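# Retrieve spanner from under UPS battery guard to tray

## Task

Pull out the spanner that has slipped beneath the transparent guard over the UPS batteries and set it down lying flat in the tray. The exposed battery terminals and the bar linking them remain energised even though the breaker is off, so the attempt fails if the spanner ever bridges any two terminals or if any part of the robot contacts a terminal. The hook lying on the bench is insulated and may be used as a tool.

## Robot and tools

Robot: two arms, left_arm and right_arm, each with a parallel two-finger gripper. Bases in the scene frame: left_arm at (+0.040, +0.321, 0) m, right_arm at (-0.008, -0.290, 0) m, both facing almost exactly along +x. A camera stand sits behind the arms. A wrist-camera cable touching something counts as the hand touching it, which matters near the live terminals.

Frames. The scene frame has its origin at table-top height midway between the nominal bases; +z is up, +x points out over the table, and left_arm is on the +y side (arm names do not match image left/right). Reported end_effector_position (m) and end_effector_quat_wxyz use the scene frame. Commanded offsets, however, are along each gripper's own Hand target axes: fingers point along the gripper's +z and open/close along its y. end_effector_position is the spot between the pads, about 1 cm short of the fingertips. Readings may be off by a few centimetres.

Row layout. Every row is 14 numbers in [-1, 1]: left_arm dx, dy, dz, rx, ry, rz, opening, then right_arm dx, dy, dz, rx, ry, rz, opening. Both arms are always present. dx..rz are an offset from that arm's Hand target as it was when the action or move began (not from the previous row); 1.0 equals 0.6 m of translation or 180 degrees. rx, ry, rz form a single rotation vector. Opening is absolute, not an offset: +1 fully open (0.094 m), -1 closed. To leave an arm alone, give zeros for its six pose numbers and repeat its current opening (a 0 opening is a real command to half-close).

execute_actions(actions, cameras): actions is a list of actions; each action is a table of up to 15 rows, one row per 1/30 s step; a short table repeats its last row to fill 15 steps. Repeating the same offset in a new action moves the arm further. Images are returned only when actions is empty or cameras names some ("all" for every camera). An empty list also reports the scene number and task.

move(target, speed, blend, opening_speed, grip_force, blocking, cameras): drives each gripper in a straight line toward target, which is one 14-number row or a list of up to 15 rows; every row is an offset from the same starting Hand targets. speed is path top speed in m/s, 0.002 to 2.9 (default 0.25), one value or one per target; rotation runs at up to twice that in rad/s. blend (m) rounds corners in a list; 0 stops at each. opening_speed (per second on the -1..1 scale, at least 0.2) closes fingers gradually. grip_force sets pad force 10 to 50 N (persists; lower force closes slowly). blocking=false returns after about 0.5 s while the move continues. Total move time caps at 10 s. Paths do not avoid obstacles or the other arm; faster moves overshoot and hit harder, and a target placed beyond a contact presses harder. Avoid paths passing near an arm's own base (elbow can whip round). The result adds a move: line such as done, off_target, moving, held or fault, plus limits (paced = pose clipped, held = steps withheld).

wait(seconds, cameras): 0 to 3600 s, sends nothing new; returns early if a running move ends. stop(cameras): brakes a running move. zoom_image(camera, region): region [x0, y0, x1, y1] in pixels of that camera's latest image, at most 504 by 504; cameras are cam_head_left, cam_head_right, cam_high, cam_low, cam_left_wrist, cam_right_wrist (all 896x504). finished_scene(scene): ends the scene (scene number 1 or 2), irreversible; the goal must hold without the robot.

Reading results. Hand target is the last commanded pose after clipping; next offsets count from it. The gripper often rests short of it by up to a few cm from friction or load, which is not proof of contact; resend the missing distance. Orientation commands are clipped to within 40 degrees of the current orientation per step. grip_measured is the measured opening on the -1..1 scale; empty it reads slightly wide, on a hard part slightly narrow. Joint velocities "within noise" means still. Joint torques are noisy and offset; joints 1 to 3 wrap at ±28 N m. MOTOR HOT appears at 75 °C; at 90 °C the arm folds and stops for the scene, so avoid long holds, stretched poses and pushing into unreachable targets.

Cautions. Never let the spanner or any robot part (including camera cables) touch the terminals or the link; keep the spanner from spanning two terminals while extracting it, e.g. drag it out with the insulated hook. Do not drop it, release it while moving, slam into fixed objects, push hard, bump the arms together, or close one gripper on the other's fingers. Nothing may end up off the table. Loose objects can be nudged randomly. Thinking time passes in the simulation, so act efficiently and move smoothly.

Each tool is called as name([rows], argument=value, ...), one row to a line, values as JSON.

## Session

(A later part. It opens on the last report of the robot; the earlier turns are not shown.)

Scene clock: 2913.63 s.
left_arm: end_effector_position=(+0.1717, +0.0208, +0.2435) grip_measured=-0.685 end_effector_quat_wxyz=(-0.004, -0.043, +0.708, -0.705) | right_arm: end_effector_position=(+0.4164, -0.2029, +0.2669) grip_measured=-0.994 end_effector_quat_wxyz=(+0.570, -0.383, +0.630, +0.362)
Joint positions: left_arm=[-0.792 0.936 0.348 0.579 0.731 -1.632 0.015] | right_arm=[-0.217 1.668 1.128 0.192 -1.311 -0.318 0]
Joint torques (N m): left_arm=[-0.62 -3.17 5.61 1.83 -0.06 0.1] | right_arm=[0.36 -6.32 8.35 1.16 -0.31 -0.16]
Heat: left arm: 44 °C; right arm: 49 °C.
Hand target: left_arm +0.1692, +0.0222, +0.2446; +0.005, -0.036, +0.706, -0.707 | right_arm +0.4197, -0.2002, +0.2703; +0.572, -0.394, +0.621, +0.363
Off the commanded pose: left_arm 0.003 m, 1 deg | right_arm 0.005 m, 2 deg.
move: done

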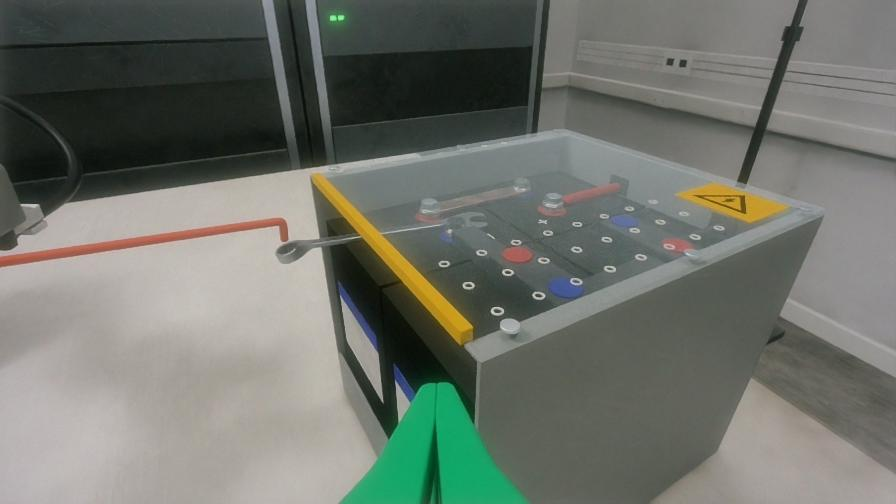

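move([
  [0.0, -0.02, 0.0, 0, 0, 0, -1, 0, 0, 0, 0, 0, 0, -1],
  [0.0673, -0.0217, -0.0039, 0, 0, 0, -1, 0, 0, 0, 0, 0, 0, -1],
  [-0.147, -0.0481, -0.2383, 0, -0.1444, 0, -1, 0, 0, 0, 0, 0, 0, -1],
], speed=0.15, blend=[0.005, 0.02, 0], cameras=["cam_head_left", "cam_left_wrist"])

Scene clock: 2934.17 s.
left_arm: end_effector_position=(+0.2519, +0.1704, +0.2556) grip_measured=-0.685 end_effector_quat_wxyz=(+0.149, -0.217, +0.688, -0.677) | right_arm: end_effector_position=(+0.4164, -0.2029, +0.2669) grip_measured=-0.994 end_effector_quat_wxyz=(+0.570, -0.383, +0.630, +0.362)
Joint positions: left_arm=[0.031 0.583 0.362 0.135 1.085 -1.583 0.015] | right_arm=[-0.217 1.668 1.128 0.192 -1.311 -0.318 0]
Joint torques (N m): left_arm=[0.42 0.55 9.01 1.77 0.3 0.08] | right_arm=[0.55 -6.23 8.14 1.16 -0.35 -0.16]
Heat: left arm: 45 °C; right arm: 49 °C.
Hand target: left_arm +0.2501, +0.1702, +0.2696; +0.163, -0.194, +0.687, -0.681 | right_arm +0.4197, -0.2002, +0.2703; +0.572, -0.394, +0.621, +0.363
Off the commanded pose: left_arm 0.014 m, 3 deg | right_arm 0.005 m, 2 deg.
move: off_target (left_arm)

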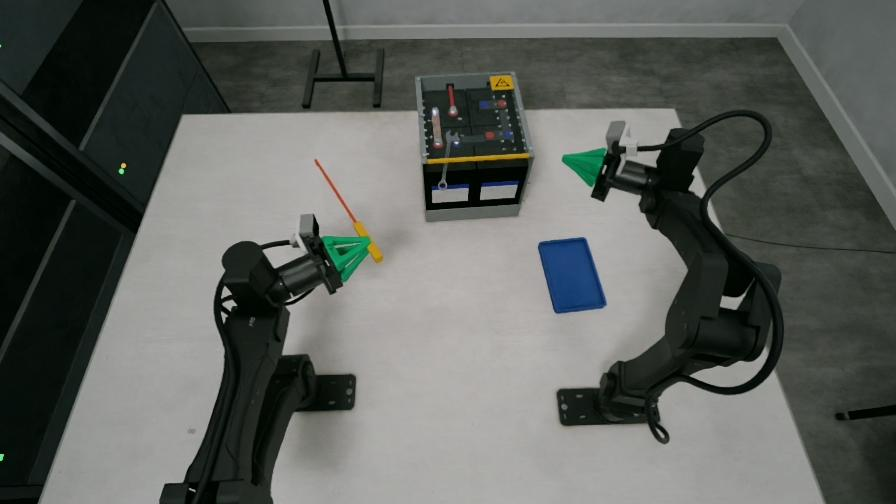

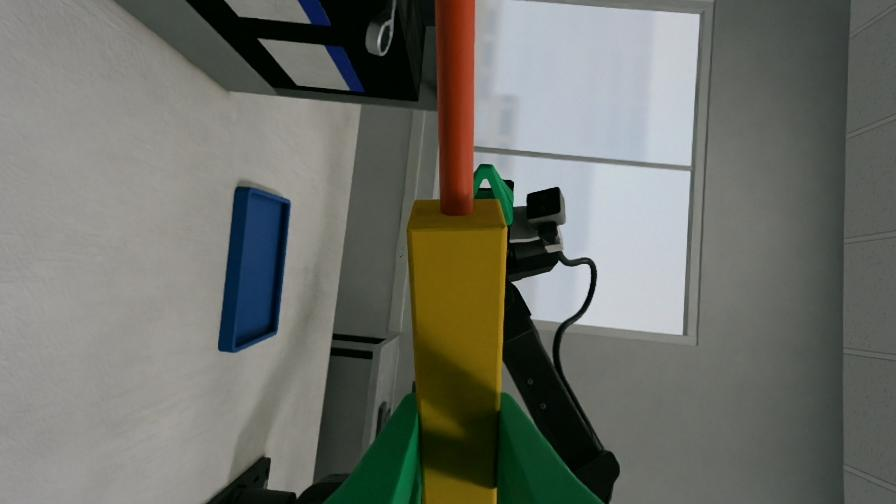

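move([
  [0, 0, 0, 0, -0.05, 0, -1, -0.0509, 0.1558, 0.0150, 0.108, 0.068, 0.0583, 0.2],
  [0, 0, 0, 0, -0.1, 0, -1, -0.0320, 0.2933, 0.1919, 0.3600, 0.2267, 0.1942, 0.2],
  [0, 0, 0, 0, -0.1, 0, -1, 0.0277, 0.2229, 0.3409, 0.3600, 0.2267, 0.1942, 0.2],
], speed=0.2, blend=[0.03, 0.02, 0], cameras=["cam_head_left", "cam_left_wrist", "cam_right_wrist"])

Scene clock: 3024.17 s.
left_arm: end_effector_position=(+0.2531, +0.1690, +0.2560) grip_measured=-0.685 end_effector_quat_wxyz=(+0.258, -0.307, +0.661, -0.634) | right_arm: end_effector_position=(+0.3807, +0.0400, +0.2437) grip_measured=+0.198 end_effector_quat_wxyz=(+0.328, +0.056, +0.943, -0.009)
Joint positions: left_arm=[-0.365 0.349 0.362 -0.082 0.391 -1.594 0.015] | right_arm=[0.881 2.306 2.631 -1.476 0.536 0.884 0.056]
Joint torques (N m): left_arm=[-0.61 0.34 8.53 1.96 -0.07 -0.01] | right_arm=[-0.16 -10.1 7.09 0.59 0.29 0.06]
Heat: left arm: 44 °C; right arm: 49 °C.
Hand target: left_arm +0.2501, +0.1702, +0.2696; +0.269, -0.299, +0.653, -0.642 | right_arm +0.3847, +0.0400, +0.2370; +0.325, +0.057, +0.944, -0.020
Off the commanded pose: left_arm 0.014 m, 2 deg | right_arm 0.008 m, 1 deg.
move: off_target (left_arm)

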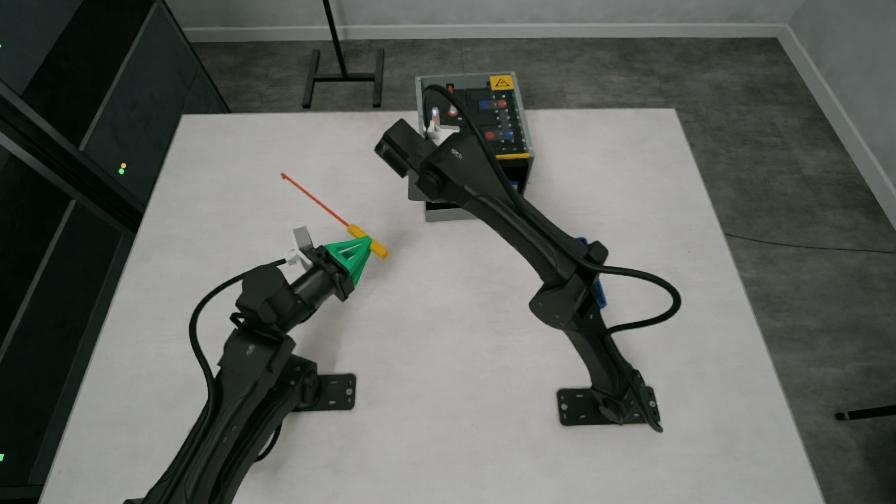

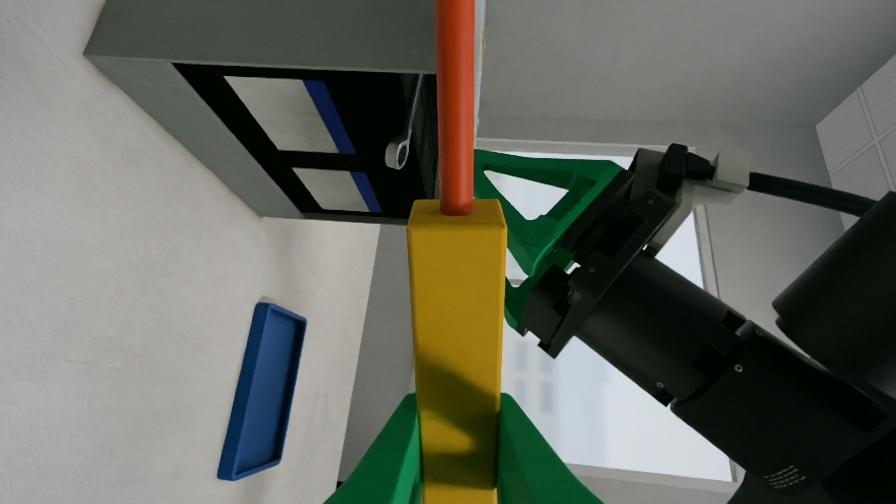

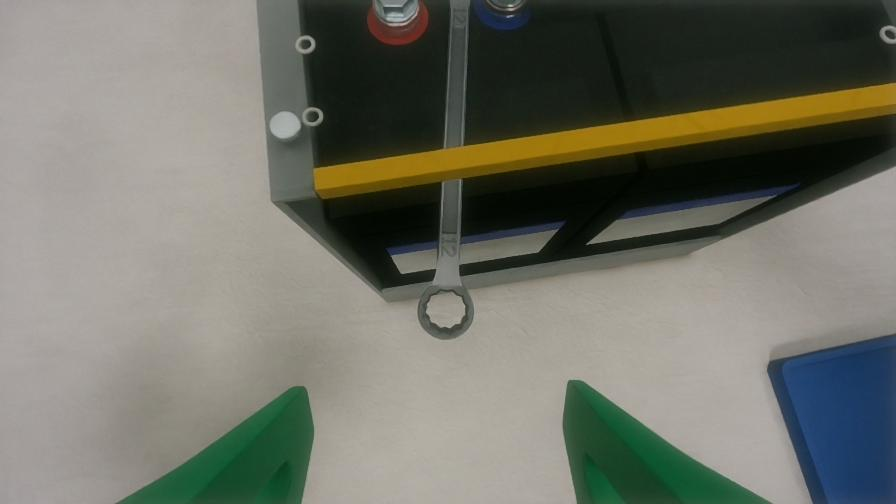

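zoom_image(camera="cam_right_wrist", region=[386, 250, 506, 350])

zoom_image(camera="cam_right_wrist", region=[350, 0, 550, 130])

Scaled by 4.200 from the camera's image (finer frame: 1280x720).

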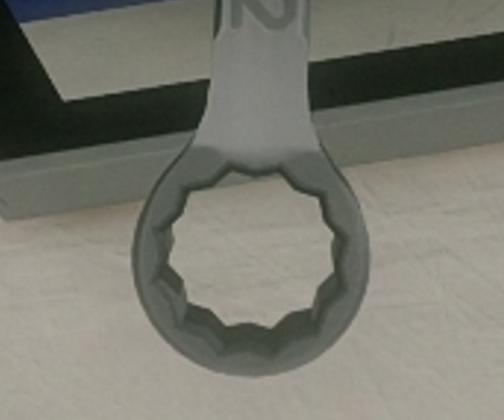

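Scaled by 2.520 from the camera's image (finer frame: 1280x720).

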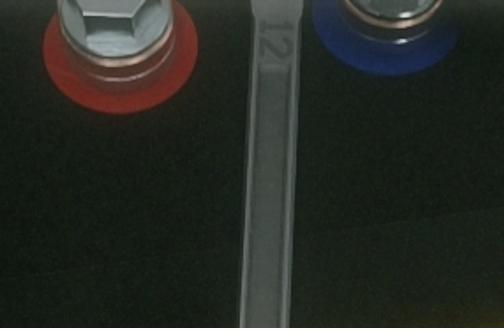

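move(target=[0, -0.0583, 0, 0, 0, 0, -1, 0.0016, 0, 0.0917, 0.0058, 0, 0.0074, 0.2], speed=0.1, cameras=["cam_left_wrist", "cam_right_wrist"])

zoom_image(camera="cam_left_wrist", region=[280, 40, 520, 240])

Scene clock: 3121.17 s.
left_arm: end_effector_position=(+0.2528, +0.1691, +0.2923) grip_measured=-0.685 end_effector_quat_wxyz=(+0.260, -0.304, +0.658, -0.637) | right_arm: end_effector_position=(+0.4133, +0.0345, +0.2050) grip_measured=+0.198 end_effector_quat_wxyz=(+0.327, +0.076, +0.942, -0.014)
Joint positions: left_arm=[-0.365 0.406 0.501 -0.152 0.391 -1.594 0.015] | right_arm=[0.823 2.306 2.458 -1.293 0.527 0.868 0.056]
Joint torques (N m): left_arm=[-0.02 1.73 8.88 1.95 0.02 0] | right_arm=[-0.03 -11.02 5.01 0.97 0.29 -0.08]
Heat: left arm: 46 °C; right arm: 48 °C.
Hand target: left_arm +0.2517, +0.1702, +0.3045; +0.269, -0.299, +0.653, -0.642 | right_arm +0.4176, +0.0359, +0.1932; +0.325, +0.071, +0.943, -0.024
Off the commanded pose: left_arm 0.012 m, 1 deg | right_arm 0.013 m, 1 deg.
move: off_target (left_arm, right_arm)

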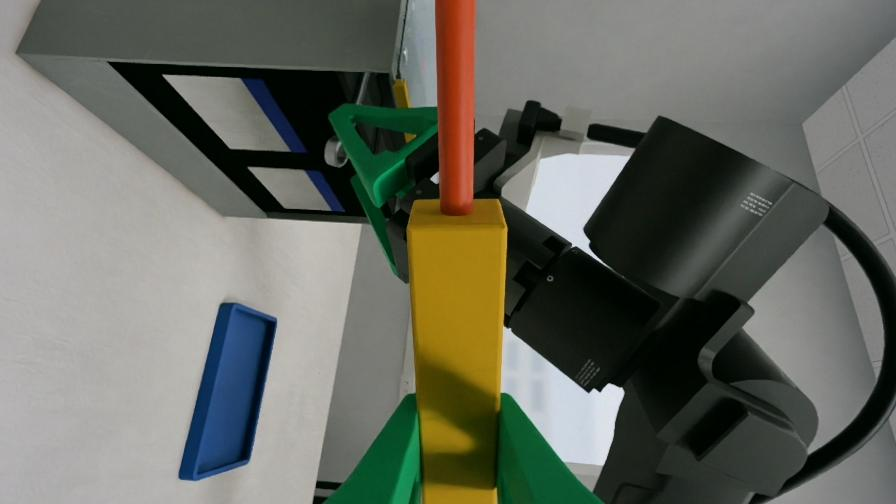

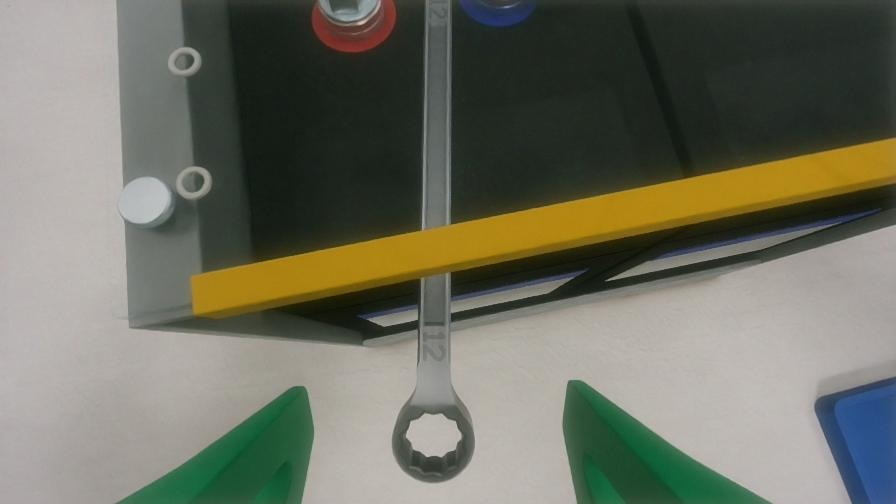

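Scaled by 2.100 from the camera's image (finer frame: 1280x720).

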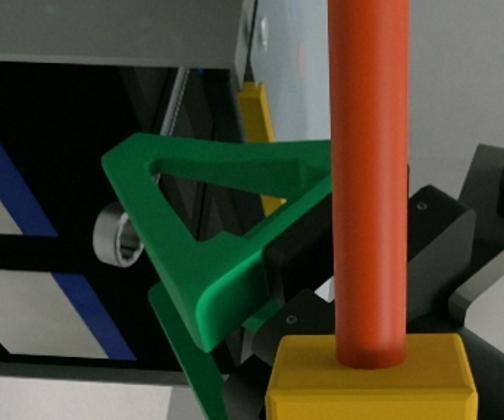

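move(target=[0, 0, 0, 0, 0, 0, -1, 0.0023, 0.002, 0.0490, -0.0024, 0, -0.0031, 0.2], speed=0.08, cameras=["cam_left_wrist", "cam_right_wrist"])

zoom_image(camera="cam_left_wrist", region=[280, 40, 480, 200])

Scene clock: 3221.00 s.
left_arm: end_effector_position=(+0.2528, +0.1691, +0.2922) grip_measured=-0.685 end_effector_quat_wxyz=(+0.260, -0.305, +0.659, -0.637) | right_arm: end_effector_position=(+0.4303, +0.0339, +0.1822) grip_measured=+0.198 end_effector_quat_wxyz=(+0.327, +0.069, +0.942, -0.012)
Joint positions: left_arm=[-0.365 0.406 0.501 -0.152 0.391 -1.594 0.015] | right_arm=[0.794 2.306 2.358 -1.171 0.509 0.823 0.056]
Joint torques (N m): left_arm=[-0.02 1.73 8.87 1.96 0.02 0] | right_arm=[-0.23 -11.08 5.16 1 0.3 -0.11]
Heat: left arm: 45 °C; right arm: 44 °C.
Hand target: left_arm +0.2517, +0.1702, +0.3045; +0.269, -0.299, +0.653, -0.642 | right_arm +0.4346, +0.0346, +0.1691; +0.325, +0.065, +0.943, -0.022
Off the commanded pose: left_arm 0.012 m, 1 deg | right_arm 0.014 m, 1 deg.
move: off_target (right_arm)

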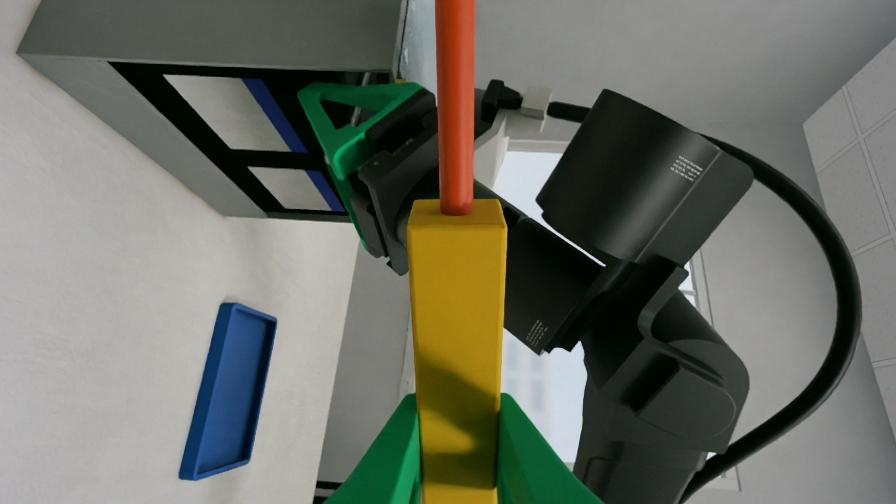

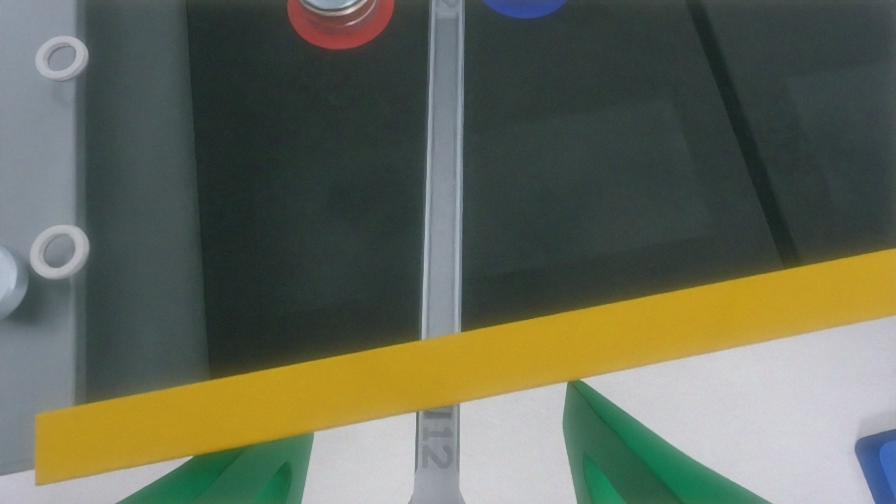

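Scaled by 2.520 from the camera's image (finer frame: 1280x720).

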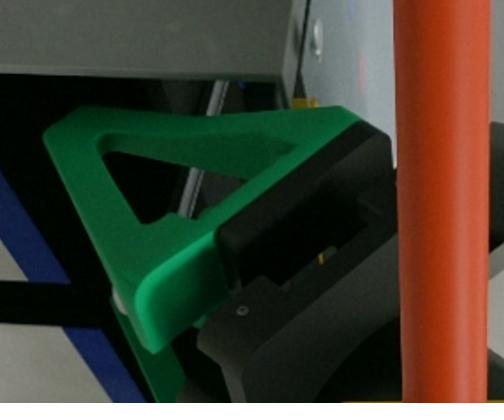

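move([
  [0, 0, 0, 0, 0, 0, -1, 0.014, 0, 0.0015, 0, 0, 0, 0.2],
  [0, 0, 0, 0, 0, 0, -1, 0.014, 0, 0.0015, 0, 0, 0, -0.45],
], speed=0.08, cameras=["cam_left_wrist", "cam_right_wrist"])

zoom_image(camera="cam_left_wrist", region=[280, 40, 440, 200])

Scene clock: 3364.90 s.
left_arm: end_effector_position=(+0.2528, +0.1691, +0.2922) grip_measured=-0.685 end_effector_quat_wxyz=(+0.260, -0.305, +0.659, -0.637) | right_arm: end_effector_position=(+0.4285, +0.0321, +0.1609) grip_measured=-0.448 end_effector_quat_wxyz=(+0.317, +0.065, +0.946, -0.025)
Joint positions: left_arm=[-0.365 0.406 0.501 -0.152 0.391 -1.594 0.015] | right_arm=[0.794 2.306 2.284 -1.131 0.509 0.823 0.026]
Joint torques (N m): left_arm=[-0.01 1.73 8.88 1.96 0.02 0.01] | right_arm=[0.65 -13.75 5.35 0.91 0.36 -0.01]
Heat: left arm: 45 °C; right arm: 42 °C.
Hand target: left_arm +0.2517, +0.1702, +0.3045; +0.269, -0.299, +0.653, -0.642 | right_arm +0.4286, +0.0354, +0.1631; +0.325, +0.065, +0.943, -0.022
Off the commanded pose: left_arm 0.012 m, 1 deg | right_arm 0.004 m, 1 deg.
move: done

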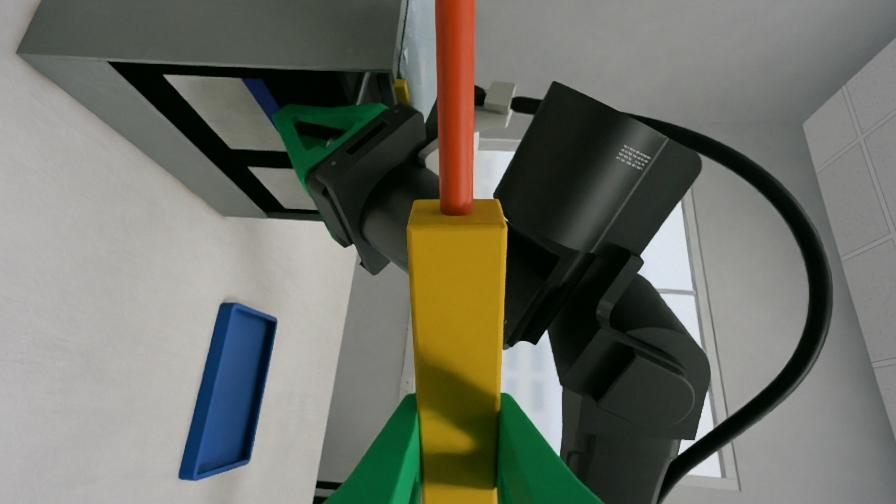

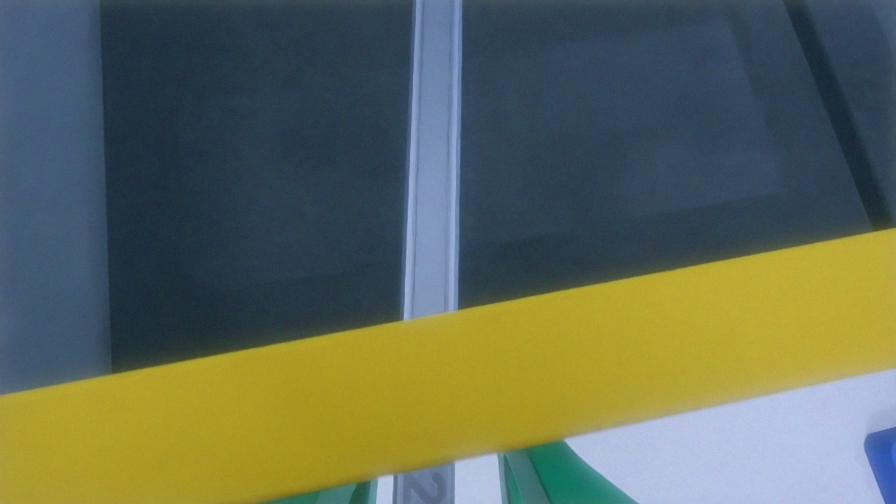

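Scaled by 3.150 from the camera's image (finer frame: 1280x720).

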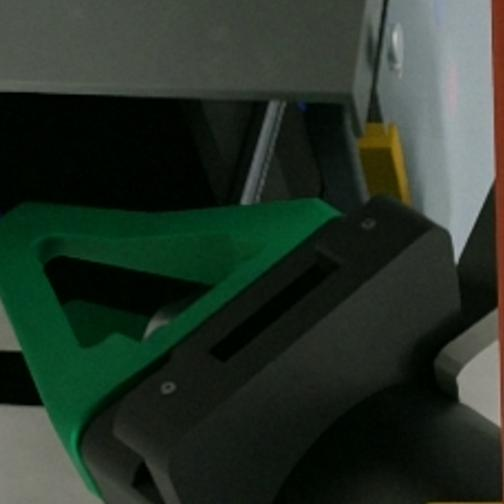

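move(target=[0, 0, 0, 0, 0, 0, -1, -0.0119, 0.0035, -0.0233, 0, 0, 0, -0.45], speed=0.05, cameras=["cam_left_wrist", "cam_right_wrist"])

zoom_image(camera="cam_left_wrist", region=[280, 40, 440, 200])

Scene clock: 3385.90 s.
left_arm: end_effector_position=(+0.2528, +0.1691, +0.2922) grip_measured=-0.685 end_effector_quat_wxyz=(+0.260, -0.305, +0.659, -0.637) | right_arm: end_effector_position=(+0.4244, +0.0352, +0.1788) grip_measured=-0.448 end_effector_quat_wxyz=(+0.321, +0.062, +0.945, -0.018)
Joint positions: left_arm=[-0.365 0.406 0.501 -0.152 0.391 -1.594 0.015] | right_arm=[0.803 2.306 2.353 -1.186 0.509 0.823 0.026]
Joint torques (N m): left_arm=[-0.01 1.72 8.88 1.95 0.02 0] | right_arm=[0.57 -11.44 8.23 0.7 0.34 0.11]
Heat: left arm: 45 °C; right arm: 42 °C.
Hand target: left_arm +0.2517, +0.1702, +0.3045; +0.269, -0.299, +0.653, -0.642 | right_arm +0.4259, +0.0379, +0.1786; +0.325, +0.065, +0.943, -0.022
Off the commanded pose: left_arm 0.012 m, 1 deg | right_arm 0.003 m, 1 deg.
move: done

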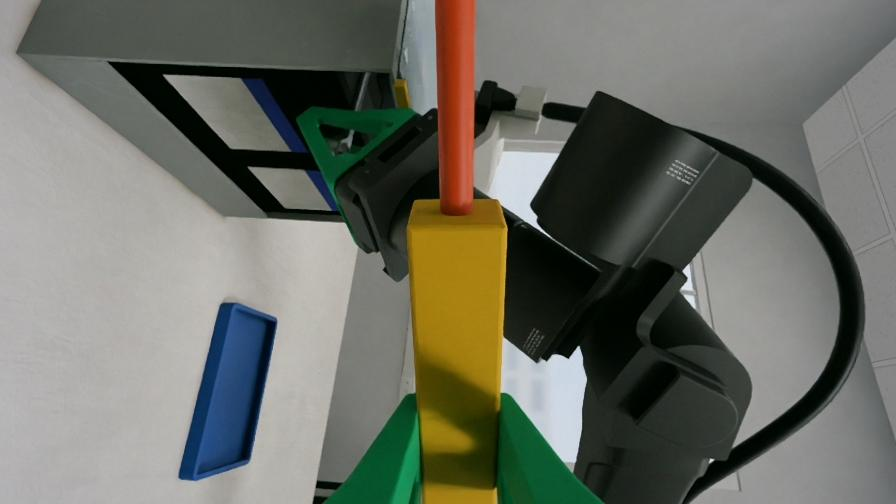

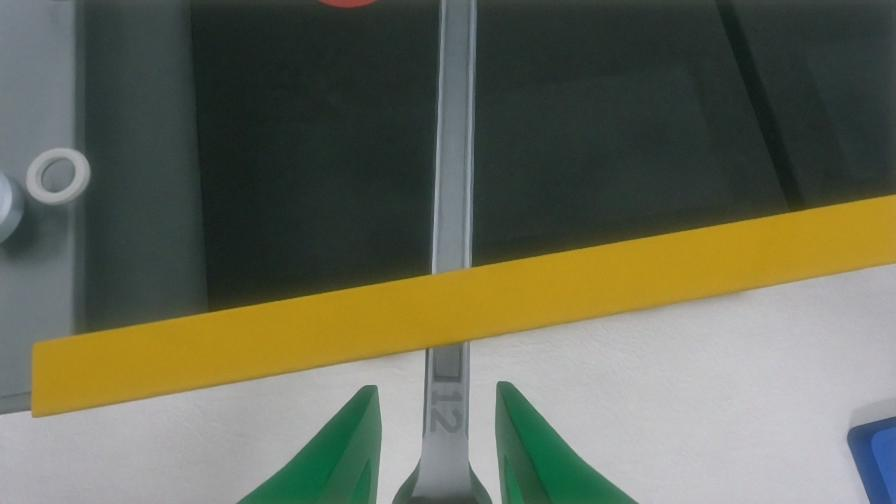

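Scaled by 3.150 from the camera's image (finer frame: 1280x720).

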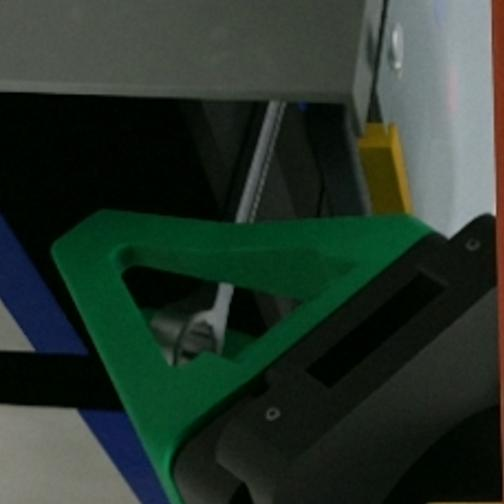

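move(target=[0, 0, 0, 0, 0, 0, -1, 0.0116, -0.0017, 0.0121, 0, 0, 0, -0.45], speed=0.05, cameras=["cam_left_wrist", "cam_right_wrist"])

zoom_image(camera="cam_left_wrist", region=[280, 40, 440, 200])

Scene clock: 3431.37 s.
left_arm: end_effector_position=(+0.2528, +0.1691, +0.2922) grip_measured=-0.685 end_effector_quat_wxyz=(+0.260, -0.305, +0.659, -0.637) | right_arm: end_effector_position=(+0.4240, +0.0348, +0.1668) grip_measured=-0.448 end_effector_quat_wxyz=(+0.316, +0.061, +0.947, -0.024)
Joint positions: left_arm=[-0.365 0.406 0.501 -0.152 0.391 -1.594 0.015] | right_arm=[0.803 2.306 2.31 -1.16 0.509 0.824 0.026]
Joint torques (N m): left_arm=[-0.02 1.73 8.9 1.95 0.02 0] | right_arm=[0.5 -13.49 5.31 0.91 0.38 0.12]
Heat: left arm: 46 °C; right arm: 43 °C.
Hand target: left_arm +0.2517, +0.1702, +0.3045; +0.269, -0.299, +0.653, -0.642 | right_arm +0.4248, +0.0371, +0.1686; +0.325, +0.065, +0.943, -0.022
Off the commanded pose: left_arm 0.012 m, 1 deg | right_arm 0.003 m, 1 deg.
move: done

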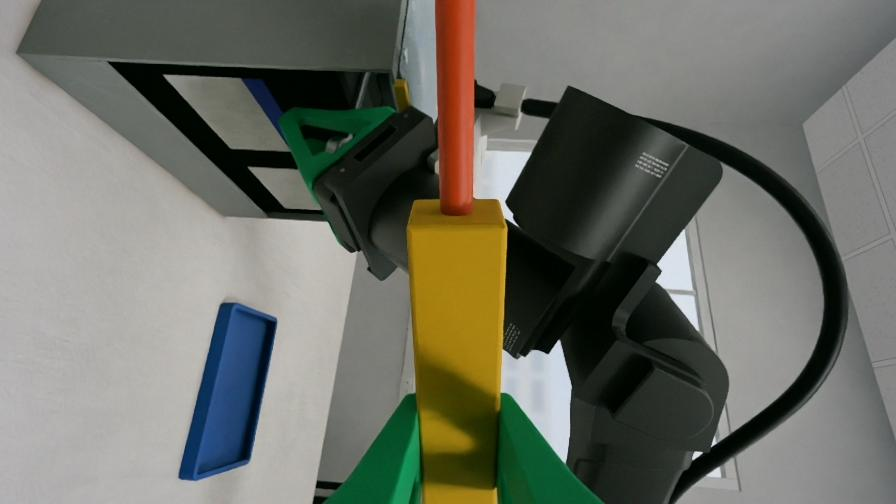

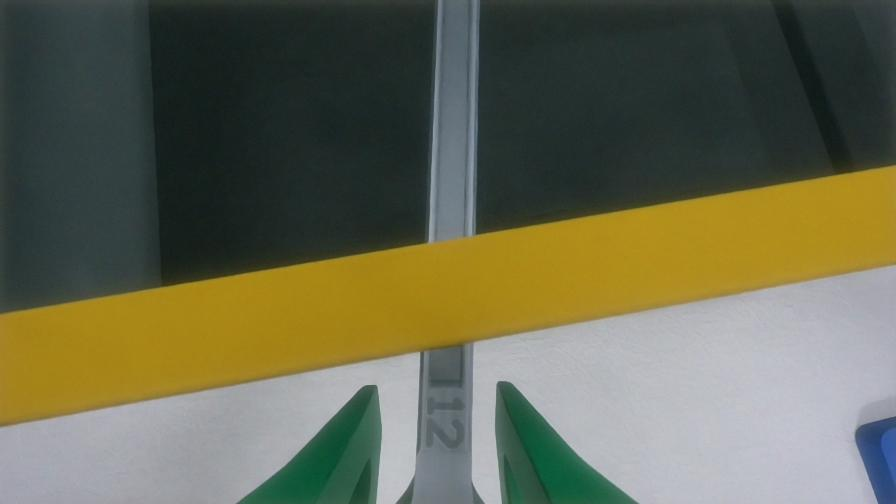

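Scaled by 3.150 from the camera's image (finer frame: 1280x720).

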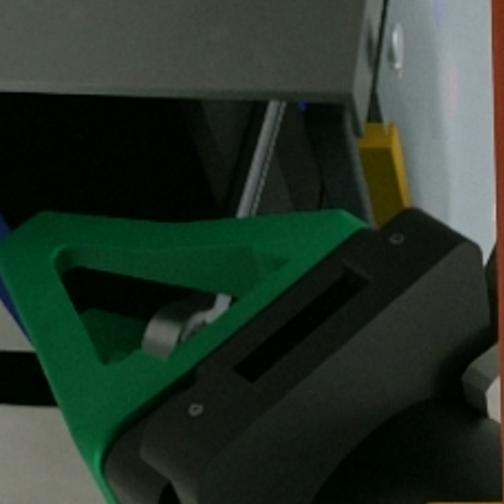

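move(target=[0, 0, 0, 0, 0, 0, -1, -0.0065, -0.0022, -0.0110, 0, 0, 0, -0.45], speed=0.05, cameras=["cam_left_wrist", "cam_right_wrist"])

zoom_image(camera="cam_left_wrist", region=[280, 40, 440, 200])

Scene clock: 3467.77 s.
left_arm: end_effector_position=(+0.2528, +0.1691, +0.2922) grip_measured=-0.685 end_effector_quat_wxyz=(+0.260, -0.305, +0.659, -0.637) | right_arm: end_effector_position=(+0.4239, +0.0347, +0.1667) grip_measured=-0.448 end_effector_quat_wxyz=(+0.316, +0.061, +0.947, -0.024)
Joint positions: left_arm=[-0.365 0.406 0.501 -0.152 0.391 -1.594 0.015] | right_arm=[0.803 2.306 2.31 -1.16 0.509 0.824 0.026]
Joint torques (N m): left_arm=[-0.01 1.73 8.88 1.96 0.02 0] | right_arm=[0.38 -13.53 7.42 0.67 0.37 0.08]
Heat: left arm: 46 °C; right arm: 43 °C.
Hand target: left_arm +0.2517, +0.1702, +0.3045; +0.269, -0.299, +0.653, -0.642 | right_arm +0.4236, +0.0359, +0.1762; +0.325, +0.065, +0.943, -0.022
Off the commanded pose: left_arm 0.012 m, 1 deg | right_arm 0.010 m, 1 deg.
move: done

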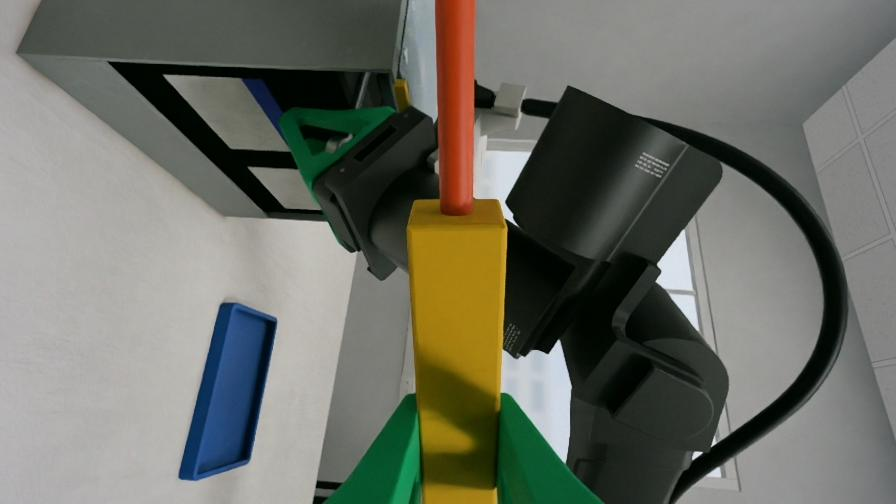

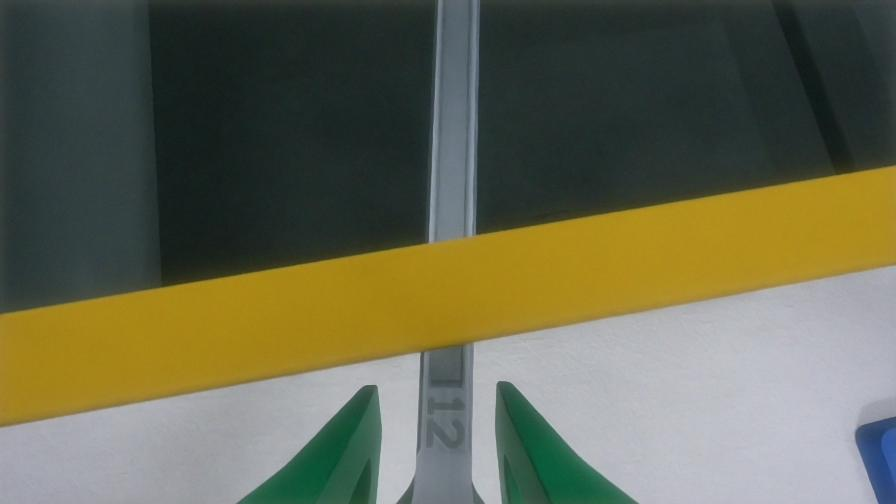

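Scaled by 3.150 from the camera's image (finer frame: 1280x720).

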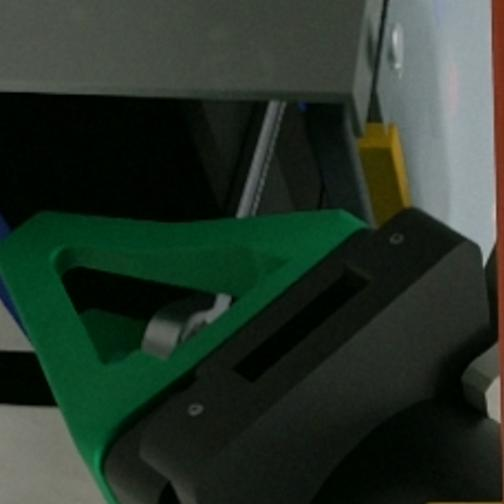

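move(target=[0, 0, 0, 0, 0, 0, -1, -0.0046, -0.003, -0.0059, 0, 0, 0, -0.45], speed=0.05, cameras=["cam_left_wrist", "cam_right_wrist"])

zoom_image(camera="cam_left_wrist", region=[280, 40, 440, 200])

Scene clock: 3529.60 s.
left_arm: end_effector_position=(+0.2528, +0.1691, +0.2922) grip_measured=-0.685 end_effector_quat_wxyz=(+0.260, -0.305, +0.659, -0.637) | right_arm: end_effector_position=(+0.4219, +0.0326, +0.1655) grip_measured=-0.448 end_effector_quat_wxyz=(+0.312, +0.059, +0.948, -0.029)
Joint positions: left_arm=[-0.365 0.406 0.501 -0.152 0.391 -1.594 0.015] | right_arm=[0.803 2.306 2.31 -1.174 0.509 0.824 0.026]
Joint torques (N m): left_arm=[-0.01 1.73 8.87 1.95 0.01 0] | right_arm=[0.43 -14.02 8.44 0.59 0.34 0.1]
Heat: left arm: 46 °C; right arm: 45 °C.
Hand target: left_arm +0.2517, +0.1702, +0.3045; +0.269, -0.299, +0.653, -0.642 | right_arm +0.4234, +0.0341, +0.1807; +0.325, +0.065, +0.943, -0.022
Off the commanded pose: left_arm 0.012 m, 1 deg | right_arm 0.015 m, 2 deg.
move: off_target (right_arm)

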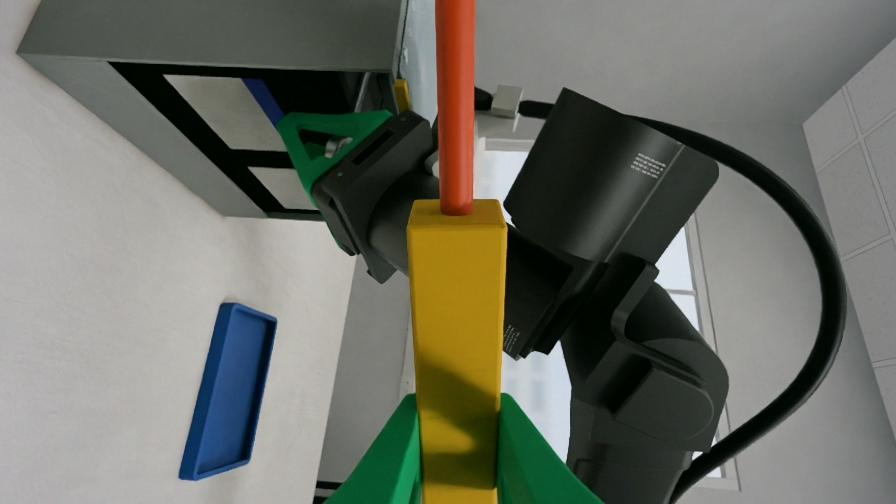

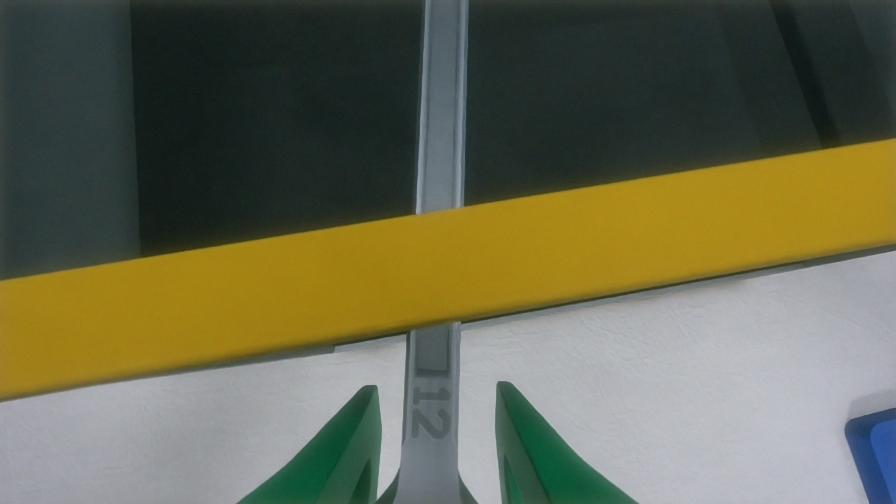

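Scaled by 3.150 from the camera's image (finer frame: 1280x720).

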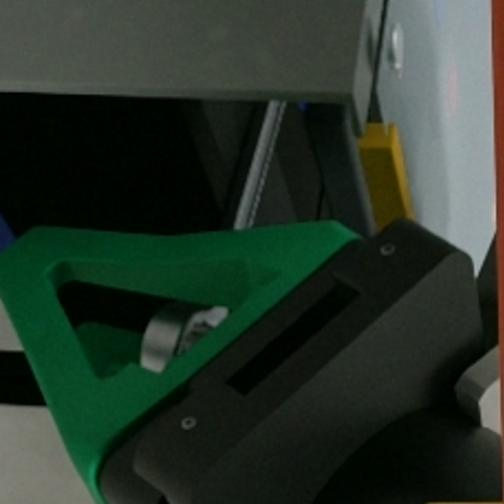

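move(target=[0, 0, 0, 0, 0, 0, -1, -0.0061, 0.0, -0.0037, 0, 0, 0, -0.45], speed=0.05, cameras=["cam_left_wrist", "cam_right_wrist"])

zoom_image(camera="cam_left_wrist", region=[280, 40, 440, 200])

Scene clock: 3537.17 s.
left_arm: end_effector_position=(+0.2528, +0.1691, +0.2922) grip_measured=-0.685 end_effector_quat_wxyz=(+0.260, -0.305, +0.659, -0.637) | right_arm: end_effector_position=(+0.4227, +0.0335, +0.1785) grip_measured=-0.448 end_effector_quat_wxyz=(+0.318, +0.061, +0.946, -0.022)
Joint positions: left_arm=[-0.365 0.406 0.501 -0.152 0.391 -1.594 0.015] | right_arm=[0.803 2.306 2.356 -1.2 0.509 0.824 0.026]
Joint torques (N m): left_arm=[-0.01 1.72 8.87 1.95 0.02 0] | right_arm=[0.23 -12.6 8.05 0.69 0.35 0.02]
Heat: left arm: 46 °C; right arm: 45 °C.
Hand target: left_arm +0.2517, +0.1702, +0.3045; +0.269, -0.299, +0.653, -0.642 | right_arm +0.4249, +0.0339, +0.1847; +0.325, +0.065, +0.943, -0.022
Off the commanded pose: left_arm 0.012 m, 1 deg | right_arm 0.006 m, 1 deg.
move: done

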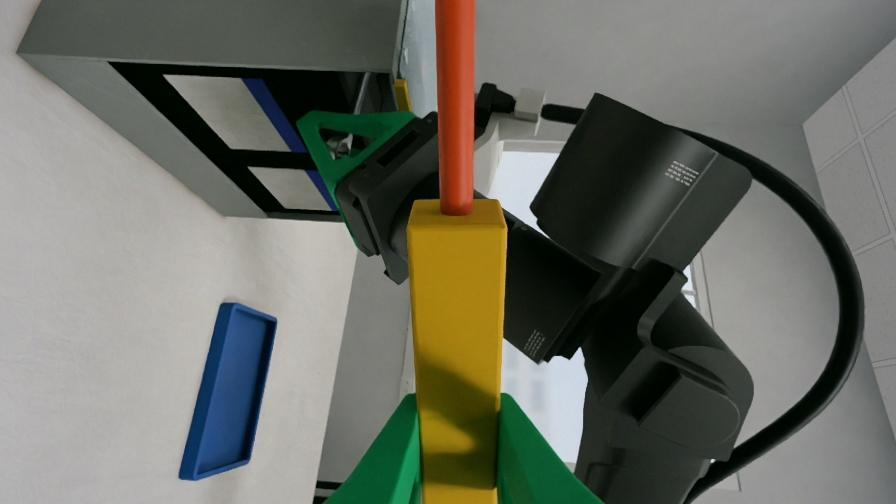

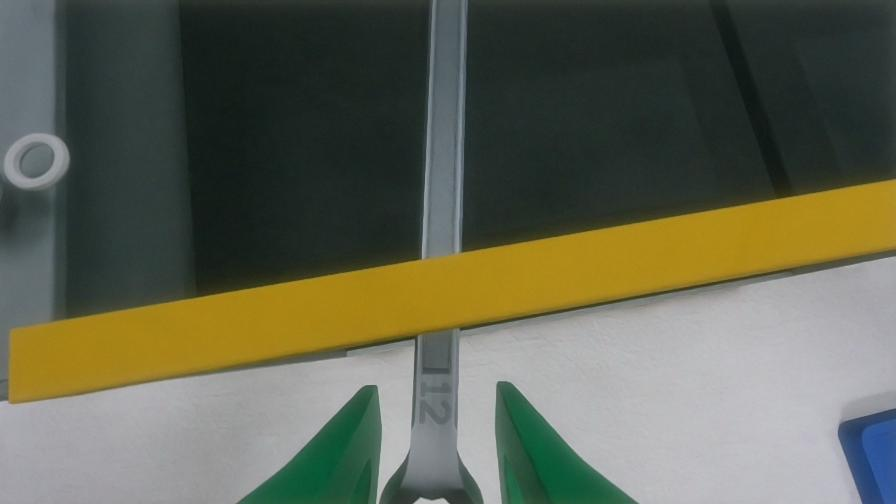

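Scaled by 3.150 from the camera's image (finer frame: 1280x720).

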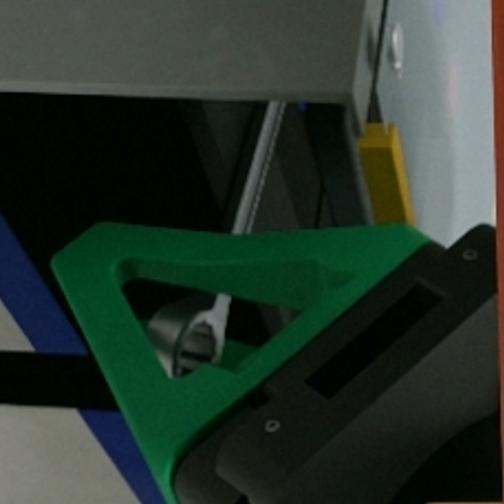

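move(target=[0, 0, 0, 0, 0, 0, -1, 0.0039, 0.0, 0.0266, 0, 0, 0, -0.45], speed=0.05)

Scene clock: 3626.07 s.
left_arm: end_effector_position=(+0.2528, +0.1691, +0.2922) grip_measured=-0.685 end_effector_quat_wxyz=(+0.260, -0.305, +0.659, -0.637) | right_arm: end_effector_position=(+0.4272, +0.0352, +0.1769) grip_measured=-0.448 end_effector_quat_wxyz=(+0.323, +0.065, +0.944, -0.016)
Joint positions: left_arm=[-0.365 0.406 0.501 -0.152 0.391 -1.594 0.015] | right_arm=[0.8 2.306 2.342 -1.168 0.509 0.823 0.026]
Joint torques (N m): left_arm=[-0.02 1.72 8.88 1.96 0.01 0] | right_arm=[-0.83 -12.46 5.2 0.95 0.3 -0.05]
Heat: left arm: 46 °C; right arm: 47 °C.
Hand target: left_arm +0.2517, +0.1702, +0.3045; +0.269, -0.299, +0.653, -0.642 | right_arm +0.4328, +0.0328, +0.1707; +0.325, +0.065, +0.943, -0.022
Off the commanded pose: left_arm 0.012 m, 1 deg | right_arm 0.009 m, 1 deg.
move: done

move(target=[0,0,0,0,0,0,-1, 0.00595,-0.005,0.01438,0,0,0,-0.45], speed=0.03, cameras=["cam_right_wrist","cam_left_wrist"])

Scene clock: 3675.10 s.
left_arm: end_effector_position=(+0.2528, +0.1691, +0.2922) grip_measured=-0.685 end_effector_quat_wxyz=(+0.260, -0.305, +0.659, -0.637) | right_arm: end_effector_position=(+0.4308, +0.0320, +0.1574) grip_measured=-0.448 end_effector_quat_wxyz=(+0.317, +0.063, +0.946, -0.024)
Joint positions: left_arm=[-0.365 0.406 0.501 -0.152 0.391 -1.594 0.015] | right_arm=[0.79 2.306 2.27 -1.112 0.506 0.815 0.026]
Joint torques (N m): left_arm=[-0.01 1.73 8.88 1.96 0.01 0] | right_arm=[-0.58 -14.17 5.23 0.91 0.29 -0.1]
Heat: left arm: 46 °C; right arm: 42 °C.
Hand target: left_arm +0.2517, +0.1702, +0.3045; +0.269, -0.299, +0.653, -0.642 | right_arm +0.4348, +0.0294, +0.1616; +0.325, +0.065, +0.943, -0.023
Off the commanded pose: left_arm 0.012 m, 1 deg | right_arm 0.006 m, 1 deg.
move: done
Images, in order (width x height): cam_left_wrist 896x504, cam_right_wrist 896x504.

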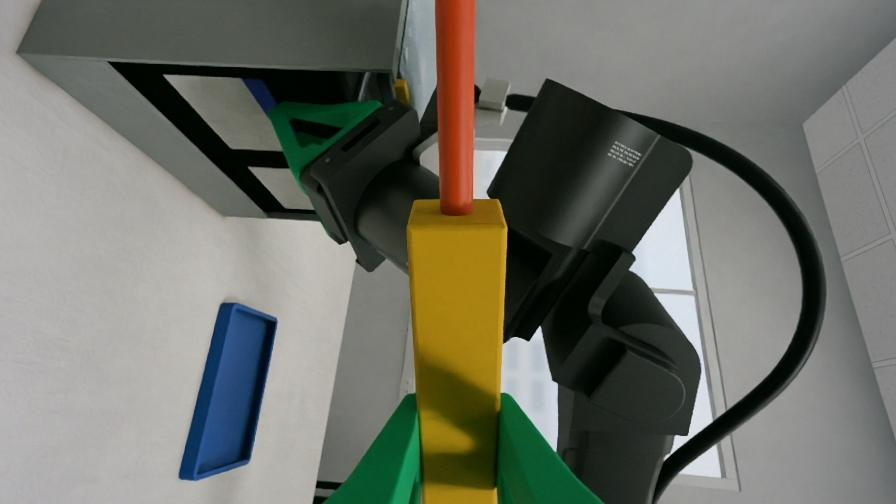

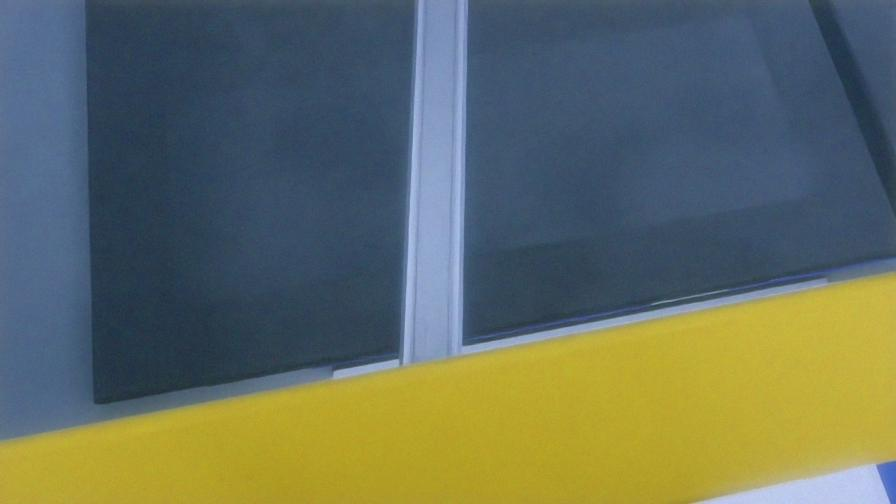

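zoom_image(camera="cam_left_wrist", region=[240, 50, 440, 250])

Scaled by 2.520 from the camera's image (finer frame: 1280x720).

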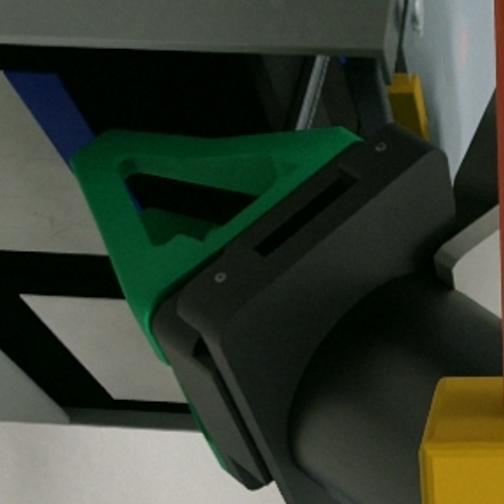

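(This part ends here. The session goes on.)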